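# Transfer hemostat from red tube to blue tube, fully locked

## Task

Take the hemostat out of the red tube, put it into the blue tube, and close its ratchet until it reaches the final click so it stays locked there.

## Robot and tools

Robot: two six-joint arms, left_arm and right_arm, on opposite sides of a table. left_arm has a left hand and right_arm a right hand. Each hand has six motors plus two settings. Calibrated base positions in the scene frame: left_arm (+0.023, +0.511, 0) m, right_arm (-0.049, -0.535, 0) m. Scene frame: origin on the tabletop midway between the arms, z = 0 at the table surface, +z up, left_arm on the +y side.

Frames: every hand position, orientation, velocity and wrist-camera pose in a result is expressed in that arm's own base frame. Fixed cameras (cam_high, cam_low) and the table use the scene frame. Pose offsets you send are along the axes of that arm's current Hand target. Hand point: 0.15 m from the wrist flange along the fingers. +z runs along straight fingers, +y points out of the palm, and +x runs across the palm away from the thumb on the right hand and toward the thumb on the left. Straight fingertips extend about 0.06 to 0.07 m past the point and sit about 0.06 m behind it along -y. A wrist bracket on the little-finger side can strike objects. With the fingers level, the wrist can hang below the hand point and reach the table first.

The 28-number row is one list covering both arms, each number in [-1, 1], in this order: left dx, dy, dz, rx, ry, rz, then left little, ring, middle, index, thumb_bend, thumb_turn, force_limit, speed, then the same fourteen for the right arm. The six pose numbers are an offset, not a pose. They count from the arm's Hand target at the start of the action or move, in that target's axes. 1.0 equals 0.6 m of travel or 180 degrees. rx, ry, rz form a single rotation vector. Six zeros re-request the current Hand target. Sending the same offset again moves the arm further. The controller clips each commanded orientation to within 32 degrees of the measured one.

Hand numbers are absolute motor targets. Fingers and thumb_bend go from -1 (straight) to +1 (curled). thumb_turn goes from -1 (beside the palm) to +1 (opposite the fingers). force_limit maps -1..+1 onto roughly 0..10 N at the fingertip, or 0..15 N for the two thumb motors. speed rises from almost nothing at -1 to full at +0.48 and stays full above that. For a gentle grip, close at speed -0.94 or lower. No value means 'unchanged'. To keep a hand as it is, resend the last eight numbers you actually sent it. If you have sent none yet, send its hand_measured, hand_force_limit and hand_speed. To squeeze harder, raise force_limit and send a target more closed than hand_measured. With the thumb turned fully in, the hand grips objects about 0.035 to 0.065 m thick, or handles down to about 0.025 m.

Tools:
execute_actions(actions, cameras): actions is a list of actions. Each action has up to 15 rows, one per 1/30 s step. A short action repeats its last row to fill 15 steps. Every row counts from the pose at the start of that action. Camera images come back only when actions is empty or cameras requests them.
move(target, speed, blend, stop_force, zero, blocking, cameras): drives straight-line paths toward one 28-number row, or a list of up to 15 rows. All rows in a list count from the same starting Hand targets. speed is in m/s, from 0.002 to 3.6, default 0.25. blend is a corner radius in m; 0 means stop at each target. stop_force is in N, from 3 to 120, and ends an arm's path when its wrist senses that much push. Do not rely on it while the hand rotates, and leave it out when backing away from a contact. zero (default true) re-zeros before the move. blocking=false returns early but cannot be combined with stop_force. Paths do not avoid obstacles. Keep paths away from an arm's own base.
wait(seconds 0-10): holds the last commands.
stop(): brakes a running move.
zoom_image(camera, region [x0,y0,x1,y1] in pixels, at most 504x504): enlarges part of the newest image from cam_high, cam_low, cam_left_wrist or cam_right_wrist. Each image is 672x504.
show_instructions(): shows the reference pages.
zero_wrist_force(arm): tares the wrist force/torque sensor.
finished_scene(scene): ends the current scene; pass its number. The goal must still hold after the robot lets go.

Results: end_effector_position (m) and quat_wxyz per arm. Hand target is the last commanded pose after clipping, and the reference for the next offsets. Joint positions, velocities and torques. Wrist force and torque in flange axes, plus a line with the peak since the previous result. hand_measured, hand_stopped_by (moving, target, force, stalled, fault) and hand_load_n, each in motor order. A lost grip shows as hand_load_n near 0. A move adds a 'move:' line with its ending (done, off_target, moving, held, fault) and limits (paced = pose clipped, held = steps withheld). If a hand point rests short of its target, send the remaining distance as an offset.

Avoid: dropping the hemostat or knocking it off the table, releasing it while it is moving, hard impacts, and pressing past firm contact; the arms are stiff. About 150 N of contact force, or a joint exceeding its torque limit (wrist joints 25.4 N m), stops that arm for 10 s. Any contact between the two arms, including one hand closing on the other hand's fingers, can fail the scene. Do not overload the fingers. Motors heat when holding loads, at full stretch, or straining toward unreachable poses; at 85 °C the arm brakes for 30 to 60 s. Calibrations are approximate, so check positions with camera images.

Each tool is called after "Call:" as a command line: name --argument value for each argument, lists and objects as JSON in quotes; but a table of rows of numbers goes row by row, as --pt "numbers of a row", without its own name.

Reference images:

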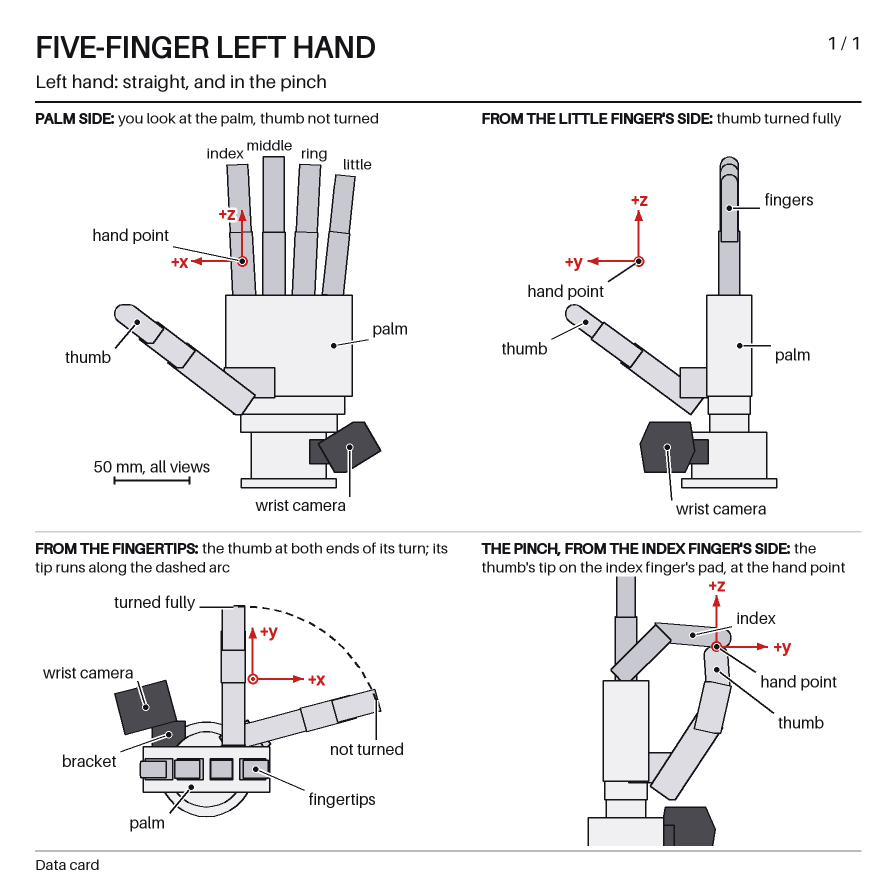

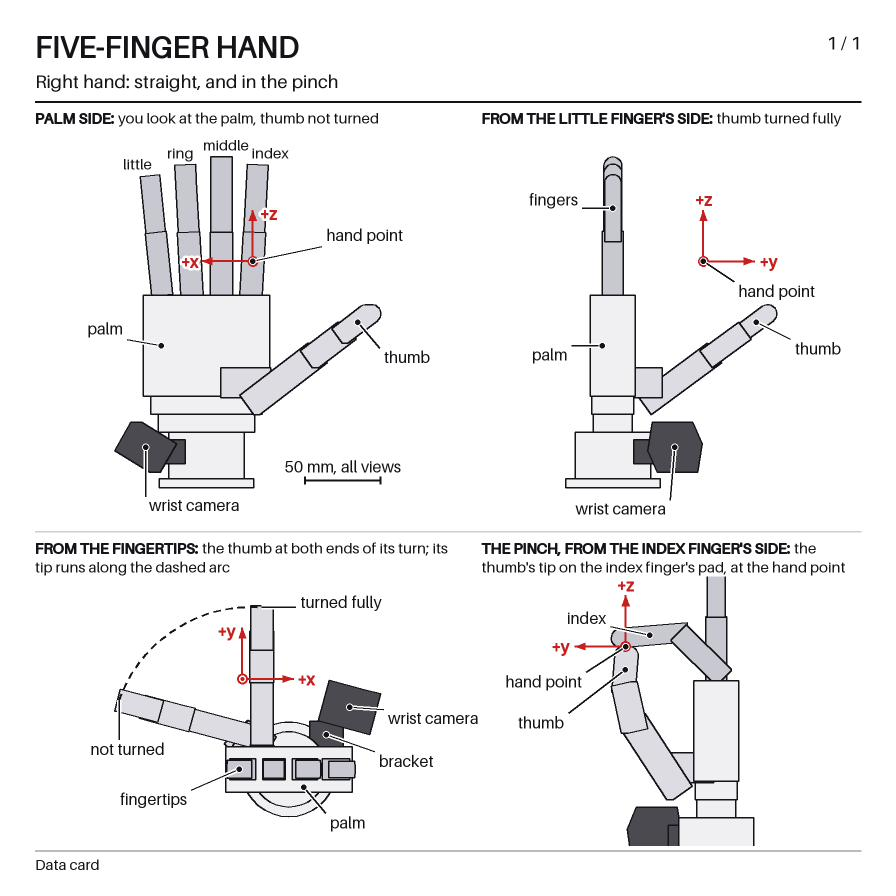

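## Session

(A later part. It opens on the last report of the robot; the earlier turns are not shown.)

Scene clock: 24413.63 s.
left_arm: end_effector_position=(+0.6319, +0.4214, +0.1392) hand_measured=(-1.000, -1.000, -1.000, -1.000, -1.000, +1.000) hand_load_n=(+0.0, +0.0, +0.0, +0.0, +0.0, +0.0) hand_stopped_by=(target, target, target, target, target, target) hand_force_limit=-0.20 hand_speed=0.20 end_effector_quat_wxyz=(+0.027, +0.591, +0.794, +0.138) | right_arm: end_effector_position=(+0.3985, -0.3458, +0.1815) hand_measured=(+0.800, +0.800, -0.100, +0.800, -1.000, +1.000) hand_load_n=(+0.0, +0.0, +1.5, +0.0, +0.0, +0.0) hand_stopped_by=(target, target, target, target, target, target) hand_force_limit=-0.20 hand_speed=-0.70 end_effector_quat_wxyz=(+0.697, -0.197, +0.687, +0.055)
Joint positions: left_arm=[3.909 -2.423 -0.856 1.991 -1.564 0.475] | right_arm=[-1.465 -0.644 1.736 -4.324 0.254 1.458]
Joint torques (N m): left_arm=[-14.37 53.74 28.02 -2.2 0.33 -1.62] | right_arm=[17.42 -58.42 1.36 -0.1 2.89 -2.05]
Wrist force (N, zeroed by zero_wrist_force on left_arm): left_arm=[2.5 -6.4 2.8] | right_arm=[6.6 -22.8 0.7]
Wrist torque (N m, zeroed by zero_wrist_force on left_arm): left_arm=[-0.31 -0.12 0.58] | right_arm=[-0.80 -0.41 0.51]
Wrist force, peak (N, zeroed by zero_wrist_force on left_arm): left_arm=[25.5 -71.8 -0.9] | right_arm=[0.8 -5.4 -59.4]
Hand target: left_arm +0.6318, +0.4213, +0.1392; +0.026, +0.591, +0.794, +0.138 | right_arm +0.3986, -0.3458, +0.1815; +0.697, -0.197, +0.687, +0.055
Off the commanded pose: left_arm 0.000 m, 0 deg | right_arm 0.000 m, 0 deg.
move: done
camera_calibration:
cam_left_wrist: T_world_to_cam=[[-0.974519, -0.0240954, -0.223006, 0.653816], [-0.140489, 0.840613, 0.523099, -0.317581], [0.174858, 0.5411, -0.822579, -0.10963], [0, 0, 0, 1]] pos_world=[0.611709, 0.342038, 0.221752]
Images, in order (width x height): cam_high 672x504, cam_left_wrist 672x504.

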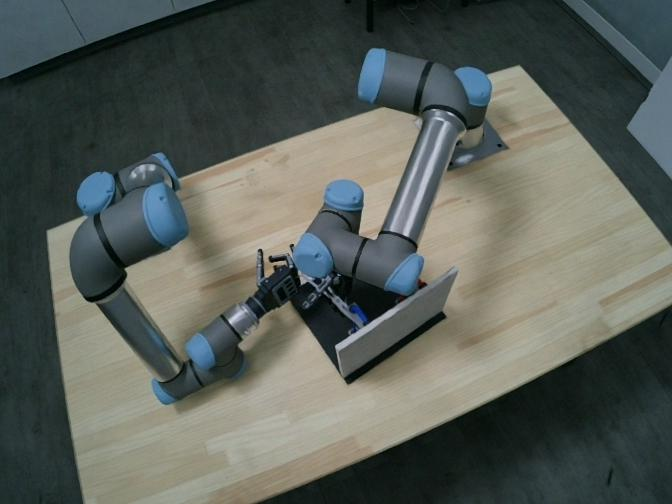

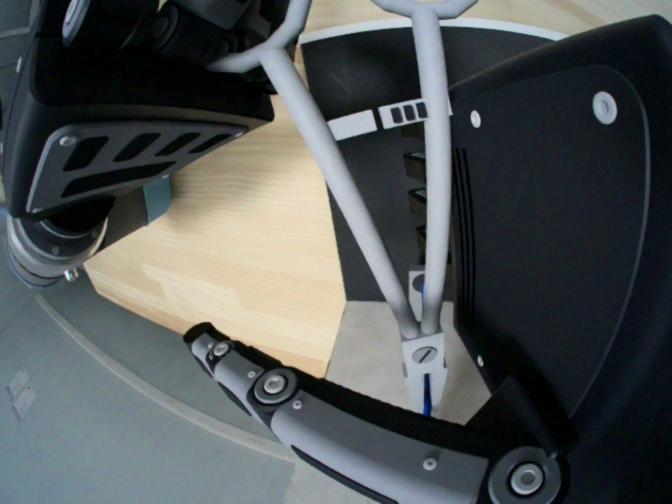

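Call:
execute_actions --actions '[]'

Scene clock: 24483.37 s.
left_arm: end_effector_position=(+0.6318, +0.4213, +0.1392) hand_measured=(-1.000, -1.000, -1.000, -1.000, -1.000, +1.000) hand_load_n=(+0.0, +0.0, +0.0, +0.0, +0.0, +0.0) hand_stopped_by=(target, target, target, target, target, target) hand_force_limit=-0.20 hand_speed=0.20 end_effector_quat_wxyz=(+0.026, +0.591, +0.794, +0.138) | right_arm: end_effector_position=(+0.3986, -0.3458, +0.1815) hand_measured=(+0.800, +0.800, -0.100, +0.800, -1.000, +1.000) hand_load_n=(+0.0, +0.0, +1.5, +0.0, +0.0, +0.0) hand_stopped_by=(target, target, target, target, target, target) hand_force_limit=-0.20 hand_speed=-0.70 end_effector_quat_wxyz=(+0.697, -0.197, +0.687, +0.055)
Joint positions: left_arm=[3.909 -2.423 -0.856 1.99 -1.564 0.475] | right_arm=[-1.465 -0.644 1.736 -4.324 0.253 1.458]
Joint velocities: within noise
Joint torques (N m): left_arm=[8.3 49.95 6.57 -1.74 -0.17 -1.51] | right_arm=[17.98 -58.27 -11.35 -3.27 2.7 0.65]
Motor temperatures (°C): left_arm=[24 37 28 33 30 32] | right_arm=[24 30 27 31 33 29]
Wrist force (N, zeroed by zero_wrist_force on left_arm): left_arm=[3.5 -7.6 2.4] | right_arm=[6.2 -21.6 0.0]
Wrist torque (N m, zeroed by zero_wrist_force on left_arm): left_arm=[-0.39 -0.16 0.69] | right_arm=[-0.73 -0.36 0.51]
Wrist force, peak (N, zeroed by zero_wrist_force on left_arm): left_arm=[4.0 -8.1 2.5] | right_arm=[6.6 -22.9 0.8]
Hand target: left_arm +0.6318, +0.4213, +0.1392; +0.026, +0.591, +0.794, +0.138 | right_arm +0.3986, -0.3458, +0.1815; +0.697, -0.197, +0.687, +0.055
Off the commanded pose: left_arm 0.000 m, 0 deg | right_arm 0.000 m, 0 deg.
camera_calibration:
cam_left_wrist: T_world_to_cam=[[-0.974601, -0.024151, -0.222644, 0.653705], [-0.140299, 0.840741, 0.522944, -0.317638], [0.174557, 0.540898, -0.822775, -0.109261], [0, 0, 0, 1]] pos_world=[0.611609, 0.341938, 0.221753]
cam_right_wrist: T_world_to_cam=[[-0.327818, 0.823012, -0.463883, 0.494363], [-0.524532, 0.249825, 0.813913, 0.162077], [0.785749, 0.510136, 0.349799, -0.0903482], [0, 0, 0, 1]] pos_world=[0.318067, -0.401268, 0.129013]

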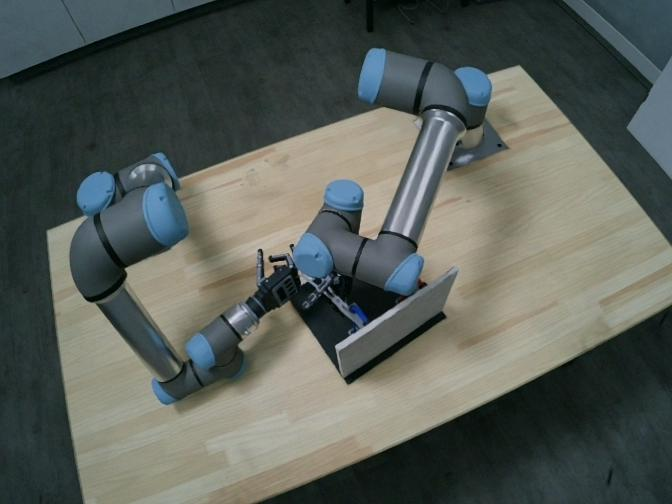

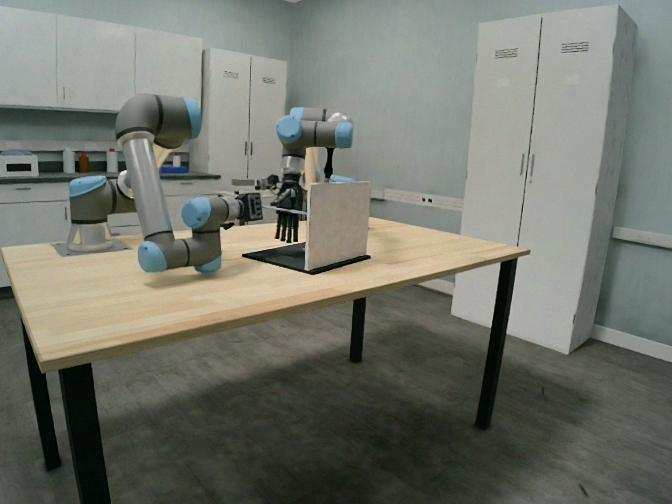

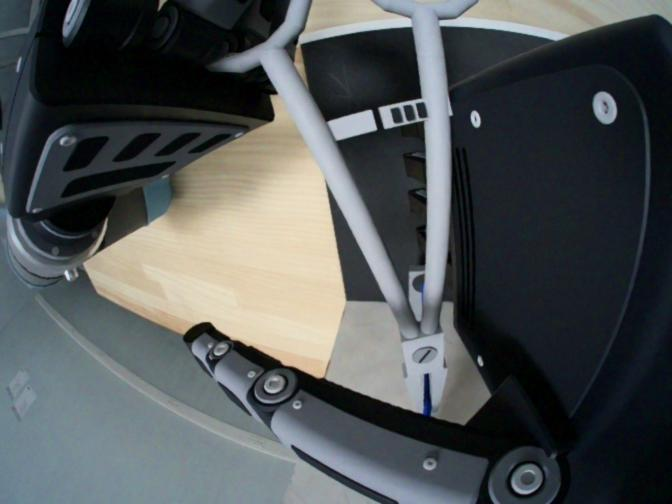

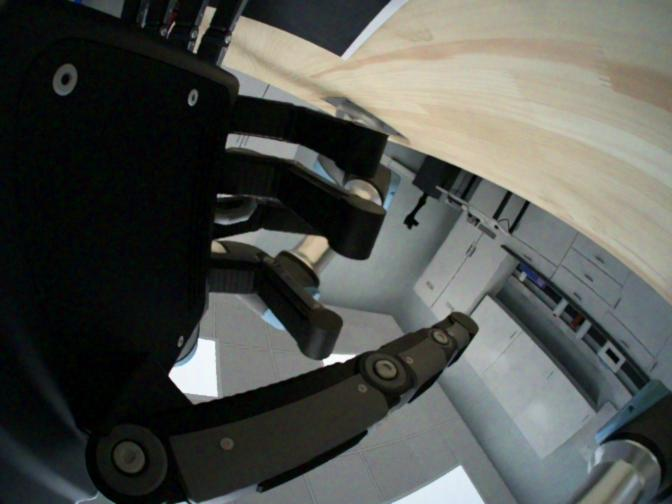

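Call:
zoom_image --camera "cam_left_wrist" --region '[300, 70, 500, 180]'

Call:
zoom_image --camera "cam_left_wrist" --region '[385, 300, 485, 420]'

Scaled by 2.520 from the camera's 672x504 image, which has a finer 960x720 frame.

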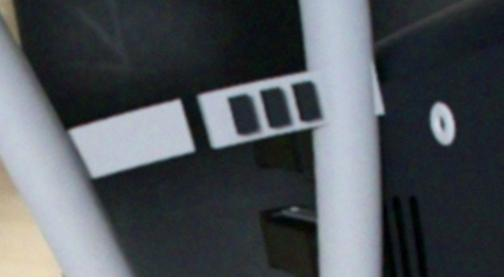

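Scaled by 4.200 from the camera's 672x504 image, which has a finer 960x720 frame.

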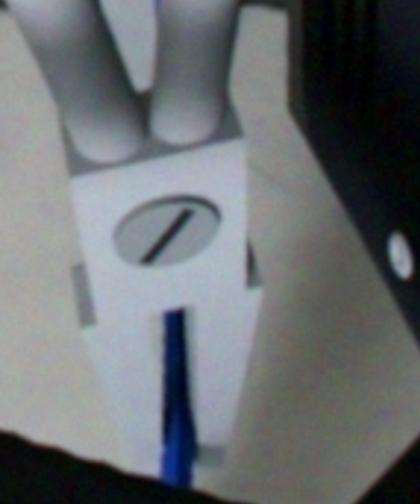

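Call:
zoom_image --camera "cam_left_wrist" --region '[400, 340, 460, 420]'

Scaled by 6.300 from the camera's 672x504 image, which has a finer 960x720 frame.

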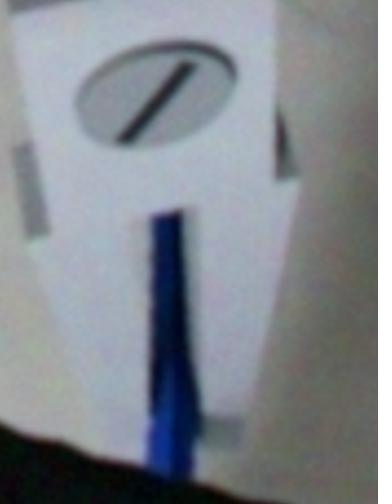

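Call:
zoom_image --camera "cam_low" --region '[230, 170, 320, 280]'

Call:
zoom_image --camera "cam_high" --region '[290, 255, 460, 385]'

Scaled by 4.582 from the camera's 672x504 image, which has a finer 960x720 frame.

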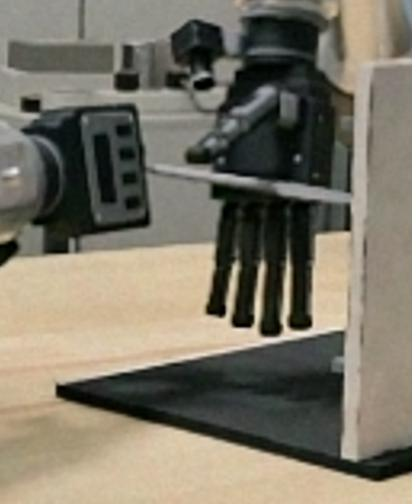

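Scaled by 2.965 from the camera's 672x504 image, which has a finer 960x720 frame.

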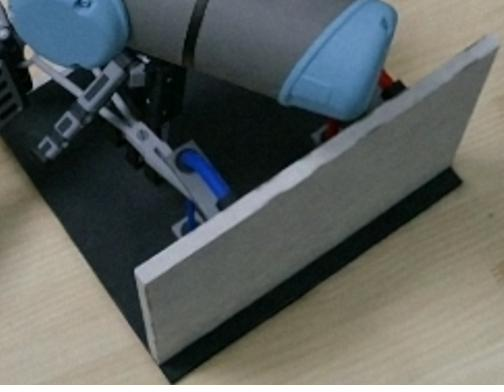

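Call:
zoom_image --camera "cam_left_wrist" --region '[390, 250, 460, 340]'

Scaled by 5.600 from the camera's 672x504 image, which has a finer 960x720 frame.

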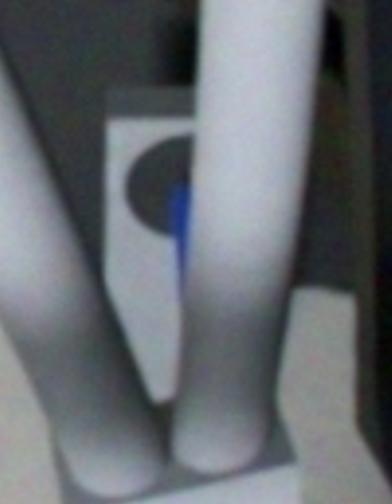

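Call:
move --pt "0 0 0 0 0 0 -1 -1 -1 -1 -1 1 -0.2 0.2 0 -0.0067 -0.006 0 0 0 0.8 0.8 -0.1 0.8 -1 1 -0.2 -0.7" --pt "0 -0.03 0 0 0 0 -1 -1 -1 -1 -1 1 -0.2 0.2 0 -0.0067 -0.01 0 0 0 0.8 0.8 -0.1 0.8 -1 1 -0.2 -0.7" --speed 0.02 --cameras '["cam_left_wrist","cam_low","cam_high"]'

Scene clock: 24912.20 s.
left_arm: end_effector_position=(+0.6150, +0.4167, +0.1347) hand_measured=(-1.000, -1.000, -1.000, -1.000, -1.000, +1.000) hand_load_n=(+0.0, +0.0, +0.0, +0.0, +0.0, +0.0) hand_stopped_by=(target, target, target, target, target, target) hand_force_limit=-0.20 hand_speed=0.20 end_effector_quat_wxyz=(+0.026, +0.591, +0.794, +0.138) end_effector_velocity=(+0.000, +0.000, +0.002) end_effector_angular_velocity=(-0.001, +0.001, +0.000) | right_arm: end_effector_position=(+0.3944, -0.3516, +0.1824) hand_measured=(+0.800, +0.800, -0.100, +0.800, -1.000, +1.000) hand_load_n=(+0.0, +0.0, +0.0, +0.0, +0.0, +0.0) hand_stopped_by=(target, target, target, target, target, target) hand_force_limit=-0.20 hand_speed=-0.70 end_effector_quat_wxyz=(+0.697, -0.197, +0.687, +0.055)
Joint positions: left_arm=[3.923 -2.375 -0.955 2.041 -1.56 0.488] | right_arm=[-1.474 -0.642 1.724 -4.311 0.262 1.455]
Joint velocities: left_arm=[0 0 0.005 -0.006 0 0] | right_arm=[within noise]
Joint torques (N m): left_arm=[-2.94 41.43 29.46 -3.69 1 0.34] | right_arm=[-7.82 -60.54 -2.83 2.33 0.83 -3.62]
Wrist force (N, zeroed by zero_wrist_force on left_arm): left_arm=[1.9 1.9 1.2] | right_arm=[2.9 7.1 4.0]
Wrist torque (N m, zeroed by zero_wrist_force on left_arm): left_arm=[0.18 -0.23 -0.09] | right_arm=[-0.07 -0.40 1.21]
Wrist force, peak (N, zeroed by zero_wrist_force on left_arm): left_arm=[4.1 -7.9 2.4] | right_arm=[-2.5 30.1 -0.5]
Hand target: left_arm +0.6151, +0.4166, +0.1346; +0.026, +0.591, +0.794, +0.138 | right_arm +0.3944, -0.3516, +0.1824; +0.697, -0.197, +0.687, +0.055
Off the commanded pose: left_arm 0.000 m, 0 deg | right_arm 0.000 m, 0 deg.
move: done
camera_calibration:
cam_left_wrist: T_world_to_cam=[[-0.974582, -0.0242216, -0.222717, 0.63615], [-0.14042, 0.840665, 0.523034, -0.313709], [0.174562, 0.541013, -0.822699, -0.107584], [0, 0, 0, 1]] pos_world=[0.594709, 0.337337, 0.217253]
Images, in order (width x height): cam_high 672x504, cam_low 672x504, cam_left_wrist 672x504.

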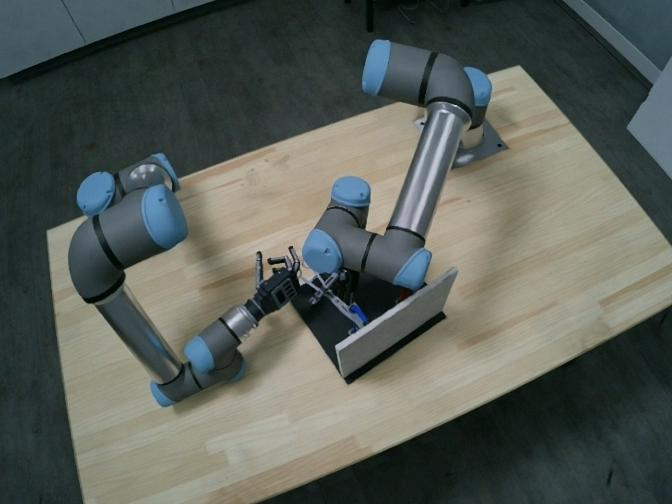

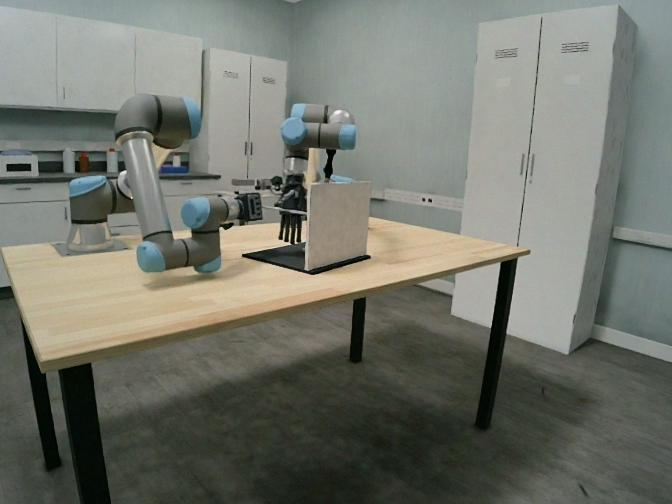

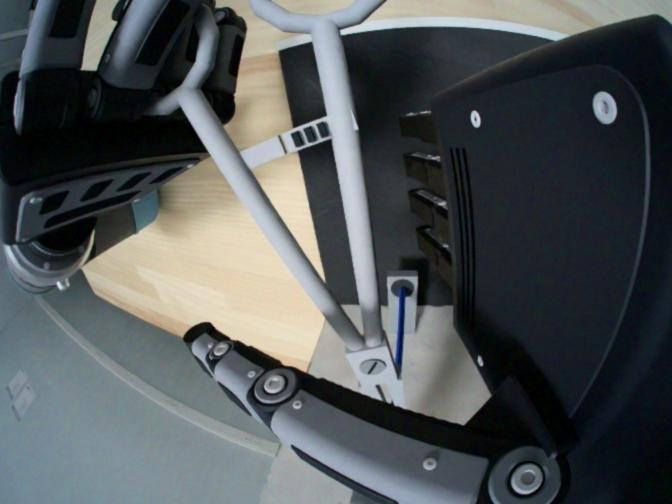

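Call:
zoom_image --camera "cam_left_wrist" --region '[220, 80, 380, 200]'

Call:
zoom_image --camera "cam_left_wrist" --region '[340, 260, 440, 410]'

Scaled by 3.150 from the camera's 672x504 image, which has a finer 960x720 frame.

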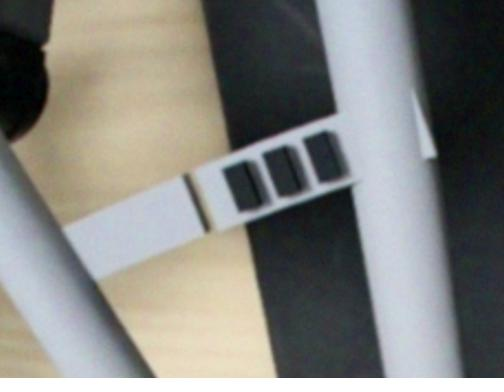

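Scaled by 3.360 from the camera's 672x504 image, which has a finer 960x720 frame.

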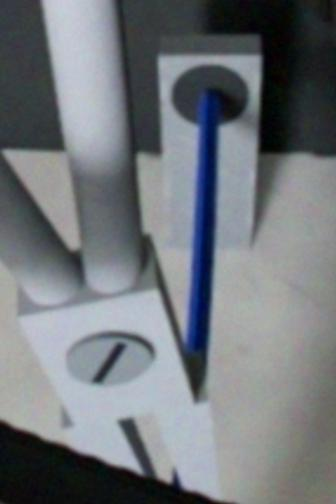

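Call:
move --pt "0 -0.0333 0 0 0 0 -1 -1 -1 -1 -1 1 -0.2 0.2 0 0 0 0 0 0 0.8 0.8 -0.1 0.8 -1 1 -0.2 -0.7" --pt "0.03 0.0295 -0.2398 0 0 0 -1 -1 -1 -1 -1 1 -0.2 0.2 0 0 0 0 0 0 0.8 0.8 -0.1 0.8 -1 1 -0.2 -0.7" --pt "0.0258 -0.1283 -0.3517 -0.1432 0.402 0.2363 1 1 1 1 -1 -1 -0.2 0.2 0 0 0 0 0 0 0.8 0.8 -0.1 0.8 -1 1 -0.2 -0.7" --speed '[0.05,0.15,0.25]' --blend '[0.01,0.02,0]' --cameras '["cam_left_wrist","cam_low","cam_high"]'

Scene clock: 24991.37 s.
left_arm: end_effector_position=(+0.4954, +0.3713, +0.3199) hand_measured=(+1.000, +1.000, +1.000, +1.000, -1.000, -1.000) hand_load_n=(+0.0, +0.0, +0.0, +0.0, +0.0, +0.0) hand_stopped_by=(target, target, target, target, target, target) hand_force_limit=-0.20 hand_speed=0.20 end_effector_quat_wxyz=(-0.361, +0.608, +0.361, +0.608) | right_arm: end_effector_position=(+0.3944, -0.3516, +0.1824) hand_measured=(+0.800, +0.800, -0.100, +0.800, -1.000, +1.000) hand_load_n=(+0.0, -0.5, +0.5, +0.0, +0.0, -0.5) hand_stopped_by=(target, target, target, target, target, target) hand_force_limit=-0.20 hand_speed=-0.70 end_effector_quat_wxyz=(+0.697, -0.197, +0.687, +0.055)
Joint positions: left_arm=[4.021 -1.586 -2.086 3.671 -1.763 1.571] | right_arm=[-1.474 -0.642 1.724 -4.311 0.262 1.455]
Joint torques (N m): left_arm=[-13.47 11.99 4.74 3.17 0.89 2.5] | right_arm=[11.33 -59.98 -3.33 -0.88 -2.74 0.19]
Wrist force (N, zeroed by zero_wrist_force on left_arm): left_arm=[2.5 2.9 2.2] | right_arm=[3.4 6.7 4.1]
Wrist torque (N m, zeroed by zero_wrist_force on left_arm): left_arm=[0.44 -0.13 0.06] | right_arm=[-0.06 -0.42 1.22]
Wrist force, peak (N, zeroed by zero_wrist_force on left_arm): left_arm=[2.9 3.1 2.6] | right_arm=[3.2 7.2 4.0]
Hand target: left_arm +0.4954, +0.3713, +0.3199; -0.361, +0.608, +0.361, +0.608 | right_arm +0.3944, -0.3516, +0.1824; +0.697, -0.197, +0.687, +0.055
Off the commanded pose: left_arm 0.000 m, 0 deg | right_arm 0.000 m, 0 deg.
move: done
camera_calibration:
cam_left_wrist: T_world_to_cam=[[-0.846782, 0.47325, 0.242886, 0.162824], [0.0163602, -0.433219, 0.90114, -0.114845], [0.531688, 0.767043, 0.3591, -0.548731], [0, 0, 0, 1]] pos_world=[0.431509, 0.294091, 0.260993]
Images, in order (width x height): cam_high 672x504, cam_low 672x504, cam_left_wrist 672x504.

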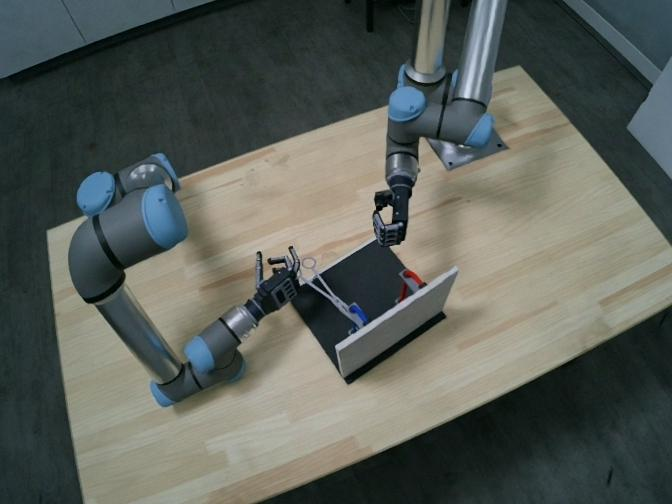

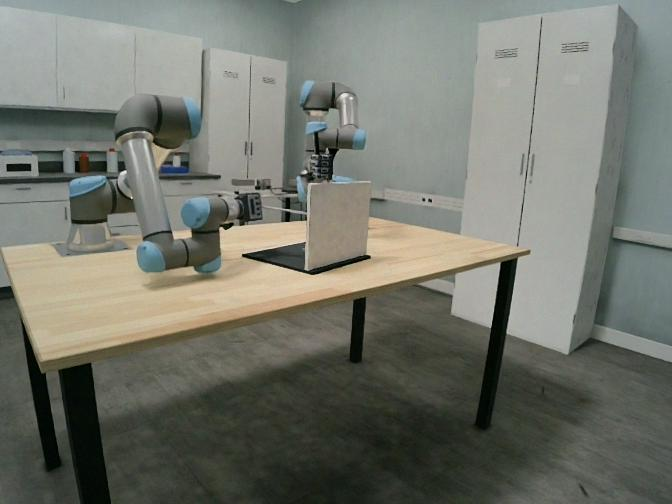

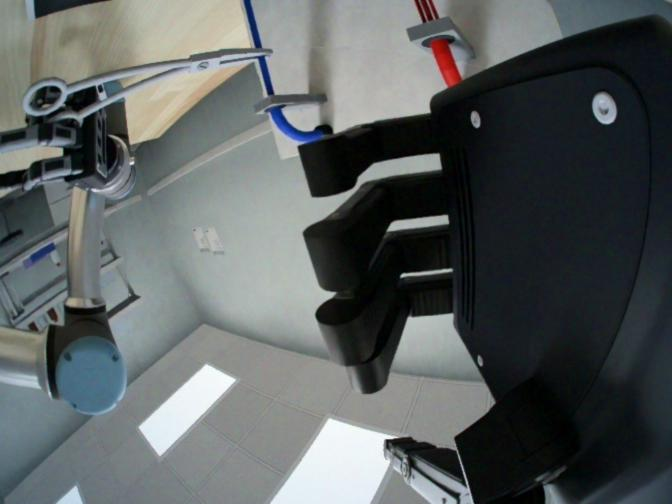

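Call:
zoom_image --camera "cam_left_wrist" --region '[180, 0, 340, 150]'

Call:
zoom_image --camera "cam_left_wrist" --region '[390, 0, 490, 90]'

Call:
zoom_image --camera "cam_left_wrist" --region '[0, 20, 200, 200]'

Call:
zoom_image --camera "cam_high" --region '[290, 240, 450, 370]'

Scaled by 3.150 from the camera's 672x504 image, which has a finer 960x720 frame.

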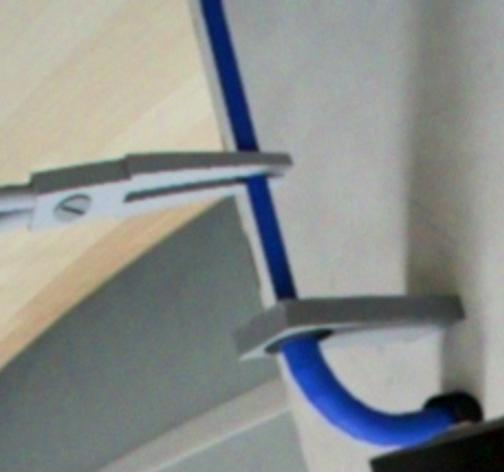

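Scaled by 5.040 from the camera's 672x504 image, which has a finer 960x720 frame.

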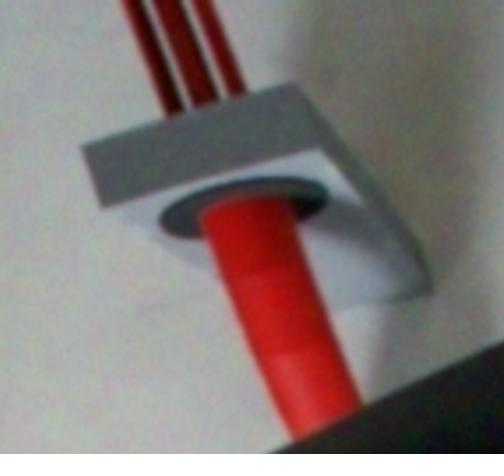

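Scaled by 2.520 from the camera's 672x504 image, which has a finer 960x720 frame.

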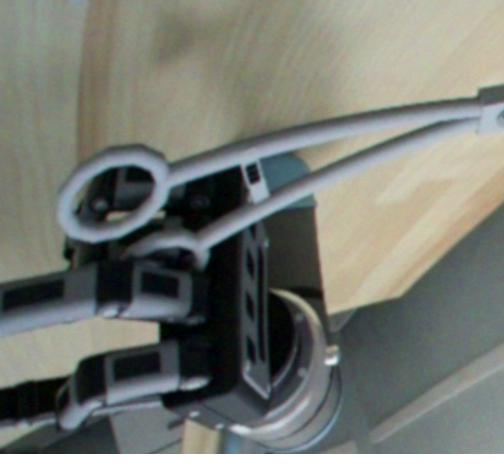

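Scaled by 3.150 from the camera's 672x504 image, which has a finer 960x720 frame.

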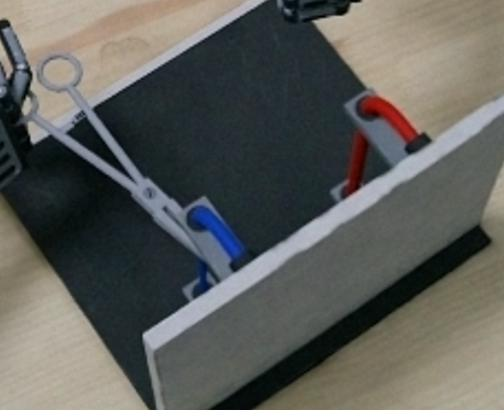

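Call:
move --target '[0,0,0,0.1667,0,0,1,1,1,1,-1,-1,-0.2,0.2, 0,0,0,0,0,0,0.8,0.8,-0.1,0.8,-1,1,-0.2,-0.7]' --speed 0.25 --cameras '["cam_left_wrist"]'

Scene clock: 25051.33 s.
left_arm: end_effector_position=(+0.4954, +0.3713, +0.3199) hand_measured=(+1.000, +1.000, +1.000, +1.000, -1.000, -1.000) hand_load_n=(+0.0, +0.0, +0.0, +0.0, +0.0, +0.0) hand_stopped_by=(target, target, target, target, target, target) hand_force_limit=-0.20 hand_speed=0.20 end_effector_quat_wxyz=(+0.506, -0.494, -0.506, -0.494) end_effector_velocity=(-0.002, +0.001, -0.001) end_effector_angular_velocity=(+0.000, -0.001, +0.006) | right_arm: end_effector_position=(+0.3944, -0.3516, +0.1824) hand_measured=(+0.800, +0.800, -0.100, +0.800, -1.000, +1.000) hand_load_n=(+0.0, +0.0, +0.5, +0.0, +0.0, +0.0) hand_stopped_by=(target, target, target, target, target, target) hand_force_limit=-0.20 hand_speed=-0.70 end_effector_quat_wxyz=(+0.697, -0.197, +0.687, +0.055)
Joint positions: left_arm=[3.703 -1.792 -1.85 3.642 -2.604 1.571] | right_arm=[-1.474 -0.642 1.724 -4.311 0.262 1.455]
Joint velocities: left_arm=[0 -0.001 -0.001 0.003 -0.006 -0.001] | right_arm=[within noise]
Joint torques (N m): left_arm=[5.74 25.69 13.96 2.8 -1.9 -2.25] | right_arm=[11.93 -57.97 -4.15 -0.83 -2.97 0.21]
Wrist force (N, zeroed by zero_wrist_force on left_arm): left_arm=[2.3 2.8 1.9] | right_arm=[3.1 6.6 3.8]
Wrist torque (N m, zeroed by zero_wrist_force on left_arm): left_arm=[0.39 -0.18 0.04] | right_arm=[-0.07 -0.41 1.21]
Wrist force, peak (N, zeroed by zero_wrist_force on left_arm): left_arm=[2.8 3.2 2.3] | right_arm=[3.3 6.8 4.2]
Hand target: left_arm +0.4954, +0.3713, +0.3199; +0.506, -0.494, -0.506, -0.494 | right_arm +0.3944, -0.3516, +0.1824; +0.697, -0.197, +0.687, +0.055
Off the commanded pose: left_arm 0.000 m, 0 deg | right_arm 0.000 m, 0 deg.
move: done
camera_calibration:
cam_left_wrist: T_world_to_cam=[[-0.969892, -0.0135572, 0.24316, 0.404523], [0.231002, -0.367415, 0.900913, -0.245591], [0.0771265, 0.929958, 0.359484, -0.384163], [0, 0, 0, 1]] pos_world=[0.478704, 0.272506, 0.260993]
Images, in order (width x height): cam_left_wrist 672x504.

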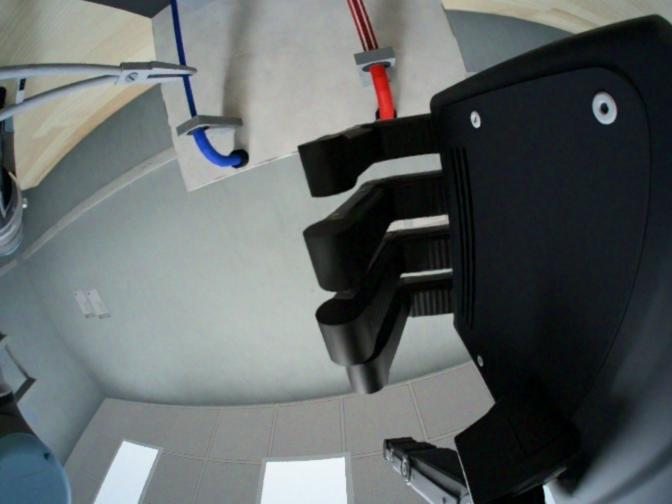

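Call:
zoom_image --camera "cam_left_wrist" --region '[330, 0, 410, 60]'

Call:
zoom_image --camera "cam_left_wrist" --region '[110, 0, 250, 140]'

Scaled by 6.300 from the camera's 672x504 image, which has a finer 960x720 frame.

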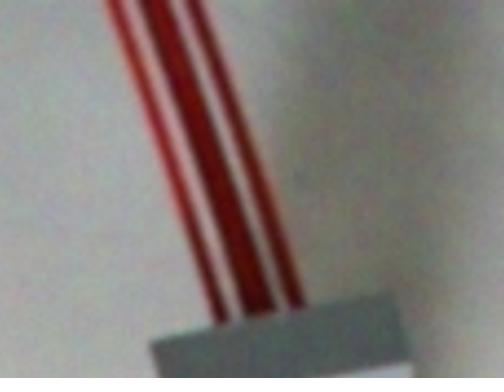

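Scaled by 3.600 from the camera's 672x504 image, which has a finer 960x720 frame.

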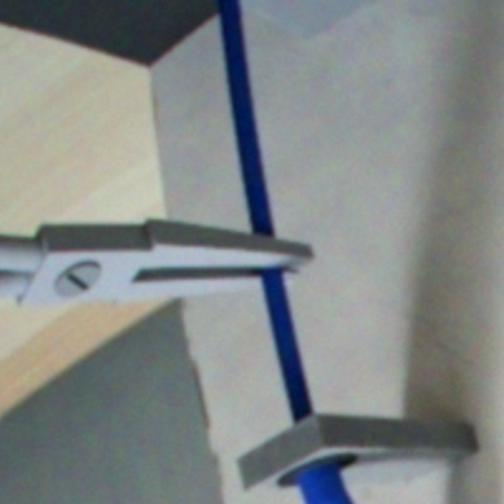

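Call:
move --target '[-0.1165,0.116,-0.0243,0,0,0,1,1,1,1,-1,-1,-0.2,0.2, 0,0,0,0,0,0,0.8,0.8,-0.1,0.8,-1,1,-0.2,-0.7]' --speed 0.1 --cameras '["cam_left_wrist"]'

Scene clock: 25151.87 s.
left_arm: end_effector_position=(+0.5653, +0.3583, +0.2501) hand_measured=(+1.000, +1.000, +1.000, +1.000, -1.000, -1.000) hand_load_n=(+0.0, +0.0, +0.0, +0.0, +0.0, -0.5) hand_stopped_by=(target, target, target, target, target, target) hand_force_limit=-0.20 hand_speed=0.20 end_effector_quat_wxyz=(+0.506, -0.494, -0.506, -0.494) | right_arm: end_effector_position=(+0.3944, -0.3516, +0.1824) hand_measured=(+0.800, +0.800, -0.100, +0.800, -1.000, +1.000) hand_load_n=(+0.0, -0.5, +0.0, +0.0, +0.0, +0.0) hand_stopped_by=(target, target, target, target, target, target) hand_force_limit=-0.20 hand_speed=-0.70 end_effector_quat_wxyz=(+0.697, -0.197, +0.687, +0.055)
Joint positions: left_arm=[3.606 -2.02 -1.737 3.756 -2.701 1.571] | right_arm=[-1.474 -0.642 1.724 -4.311 0.262 1.455]
Joint torques (N m): left_arm=[12.2 32.25 4.2 -1.1 1.3 2.55] | right_arm=[12.16 -59.52 -3.49 -0.77 -2.73 -0.05]
Wrist force (N, zeroed by zero_wrist_force on left_arm): left_arm=[2.1 2.5 2.0] | right_arm=[3.2 6.7 3.9]
Wrist torque (N m, zeroed by zero_wrist_force on left_arm): left_arm=[0.38 -0.11 0.06] | right_arm=[-0.05 -0.41 1.21]
Wrist force, peak (N, zeroed by zero_wrist_force on left_arm): left_arm=[2.7 3.2 2.1] | right_arm=[3.3 6.7 4.2]
Hand target: left_arm +0.5653, +0.3584, +0.2500; +0.506, -0.494, -0.506, -0.494 | right_arm +0.3944, -0.3516, +0.1824; +0.697, -0.197, +0.687, +0.055
Off the commanded pose: left_arm 0.000 m, 0 deg | right_arm 0.000 m, 0 deg.
move: done
camera_calibration:
cam_left_wrist: T_world_to_cam=[[-0.969968, -0.013563, 0.242852, 0.489241], [0.23071, -0.367514, 0.900947, -0.203361], [0.0770321, 0.929919, 0.359606, -0.352298], [0, 0, 0, 1]] pos_world=[0.548604, 0.259506, 0.191092]
Images, in order (width x height): cam_left_wrist 672x504.

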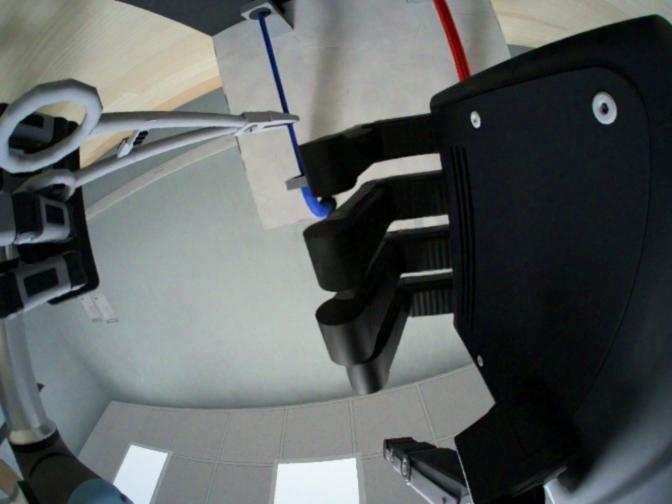

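Call:
zoom_image --camera "cam_left_wrist" --region '[80, 100, 200, 190]'

Call:
zoom_image --camera "cam_left_wrist" --region '[220, 80, 320, 160]'

Scaled by 4.200 from the camera's 672x504 image, which has a finer 960x720 frame.

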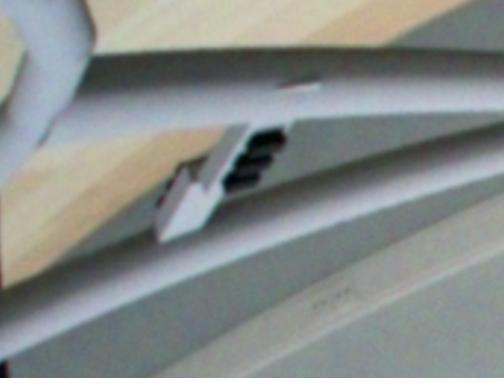

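Scaled by 5.040 from the camera's 672x504 image, which has a finer 960x720 frame.

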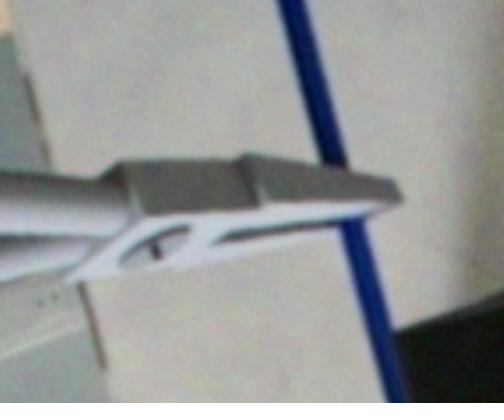

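Call:
zoom_image --camera "cam_left_wrist" --region '[108, 120, 158, 162]'

Scaled by 10.080 from the camera's 672x504 image, which has a finer 960x720 frame.

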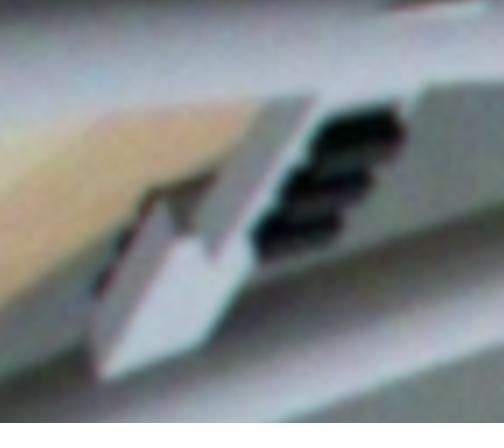

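Call:
move --target '[0.0078,0.0603,-0.065,0,0,0,1,1,1,1,-1,-1,-0.2,0.2, 0,0,0,0,0,0,0.8,0.8,-0.1,0.8,-1,1,-0.2,-0.7]' --speed 0.05 --cameras '["cam_left_wrist"]'

Scene clock: 25281.13 s.
left_arm: end_effector_position=(+0.6025, +0.3202, +0.2546) hand_measured=(+1.000, +1.000, +1.000, +1.000, -1.000, -1.000) hand_load_n=(+0.0, +0.0, +0.0, +0.0, +0.0, +0.0) hand_stopped_by=(target, target, target, target, target, target) hand_force_limit=-0.20 hand_speed=0.20 end_effector_quat_wxyz=(+0.506, -0.494, -0.506, -0.494) end_effector_velocity=(-0.001, +0.001, -0.001) end_effector_angular_velocity=(-0.001, +0.001, +0.000) | right_arm: end_effector_position=(+0.3944, -0.3516, +0.1824) hand_measured=(+0.800, +0.800, -0.100, +0.800, -1.000, +1.000) hand_load_n=(+0.0, -0.5, +0.5, +0.0, +0.0, -0.5) hand_stopped_by=(target, target, target, target, target, target) hand_force_limit=-0.20 hand_speed=-0.70 end_effector_quat_wxyz=(+0.697, -0.197, +0.687, +0.055)
Joint positions: left_arm=[3.51 -2.076 -1.634 3.708 -2.797 1.571] | right_arm=[-1.474 -0.642 1.724 -4.311 0.262 1.455]
Joint velocities: left_arm=[0.003 0.001 -0.005 0.001 0.003 -0.001] | right_arm=[within noise]
Joint torques (N m): left_arm=[12.18 46.81 5.02 2.29 1.63 -2.83] | right_arm=[12.3 -59.94 -4.53 -1.02 -2.86 -0.08]
Wrist force (N, zeroed by zero_wrist_force on left_arm): left_arm=[2.5 2.8 2.2] | right_arm=[3.5 6.7 4.0]
Wrist torque (N m, zeroed by zero_wrist_force on left_arm): left_arm=[0.42 -0.14 0.05] | right_arm=[-0.07 -0.43 1.22]
Wrist force, peak (N, zeroed by zero_wrist_force on left_arm): left_arm=[2.6 3.0 2.3] | right_arm=[3.4 6.7 4.3]
Hand target: left_arm +0.6024, +0.3203, +0.2546; +0.506, -0.494, -0.506, -0.494 | right_arm +0.3944, -0.3516, +0.1824; +0.697, -0.197, +0.687, +0.055
Off the commanded pose: left_arm 0.000 m, 0 deg | right_arm 0.000 m, 0 deg.
move: done
camera_calibration:
cam_left_wrist: T_world_to_cam=[[-0.969867, -0.0135708, 0.243257, 0.523479], [0.231104, -0.36733, 0.900921, -0.230281], [0.0771294, 0.929992, 0.359398, -0.321284], [0, 0, 0, 1]] pos_world=[0.585705, 0.221306, 0.195594]
Images, in order (width x height): cam_left_wrist 672x504.

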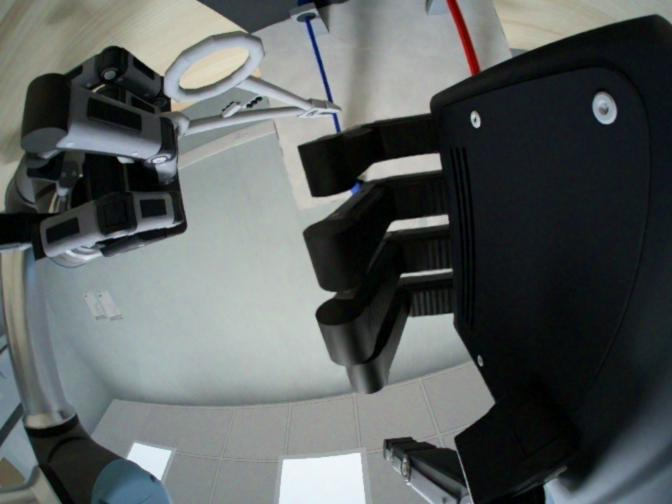

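Call:
zoom_image --camera "cam_left_wrist" --region '[205, 80, 285, 140]'

Call:
zoom_image --camera "cam_left_wrist" --region '[150, 20, 350, 170]'

Scaled by 6.300 from the camera's 672x504 image, which has a finer 960x720 frame.

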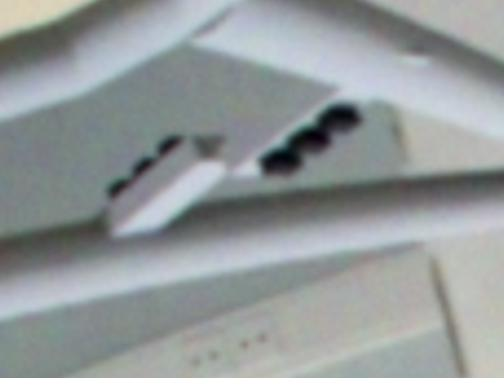

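Scaled by 2.520 from the camera's 672x504 image, which has a finer 960x720 frame.

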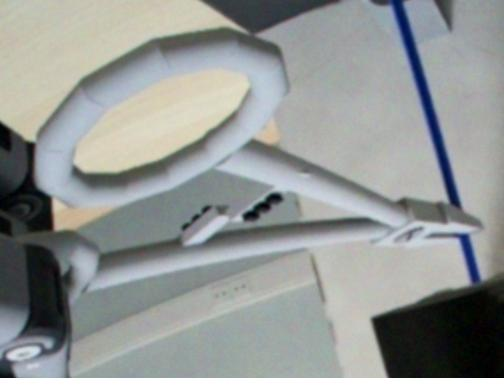

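Call:
zoom_image --camera "cam_left_wrist" --region '[218, 90, 268, 122]'

Scaled by 10.080 from the camera's 672x504 image, which has a finer 960x720 frame.

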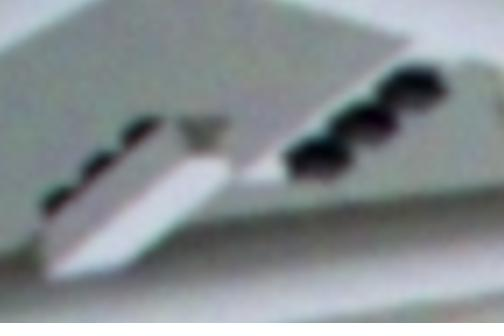

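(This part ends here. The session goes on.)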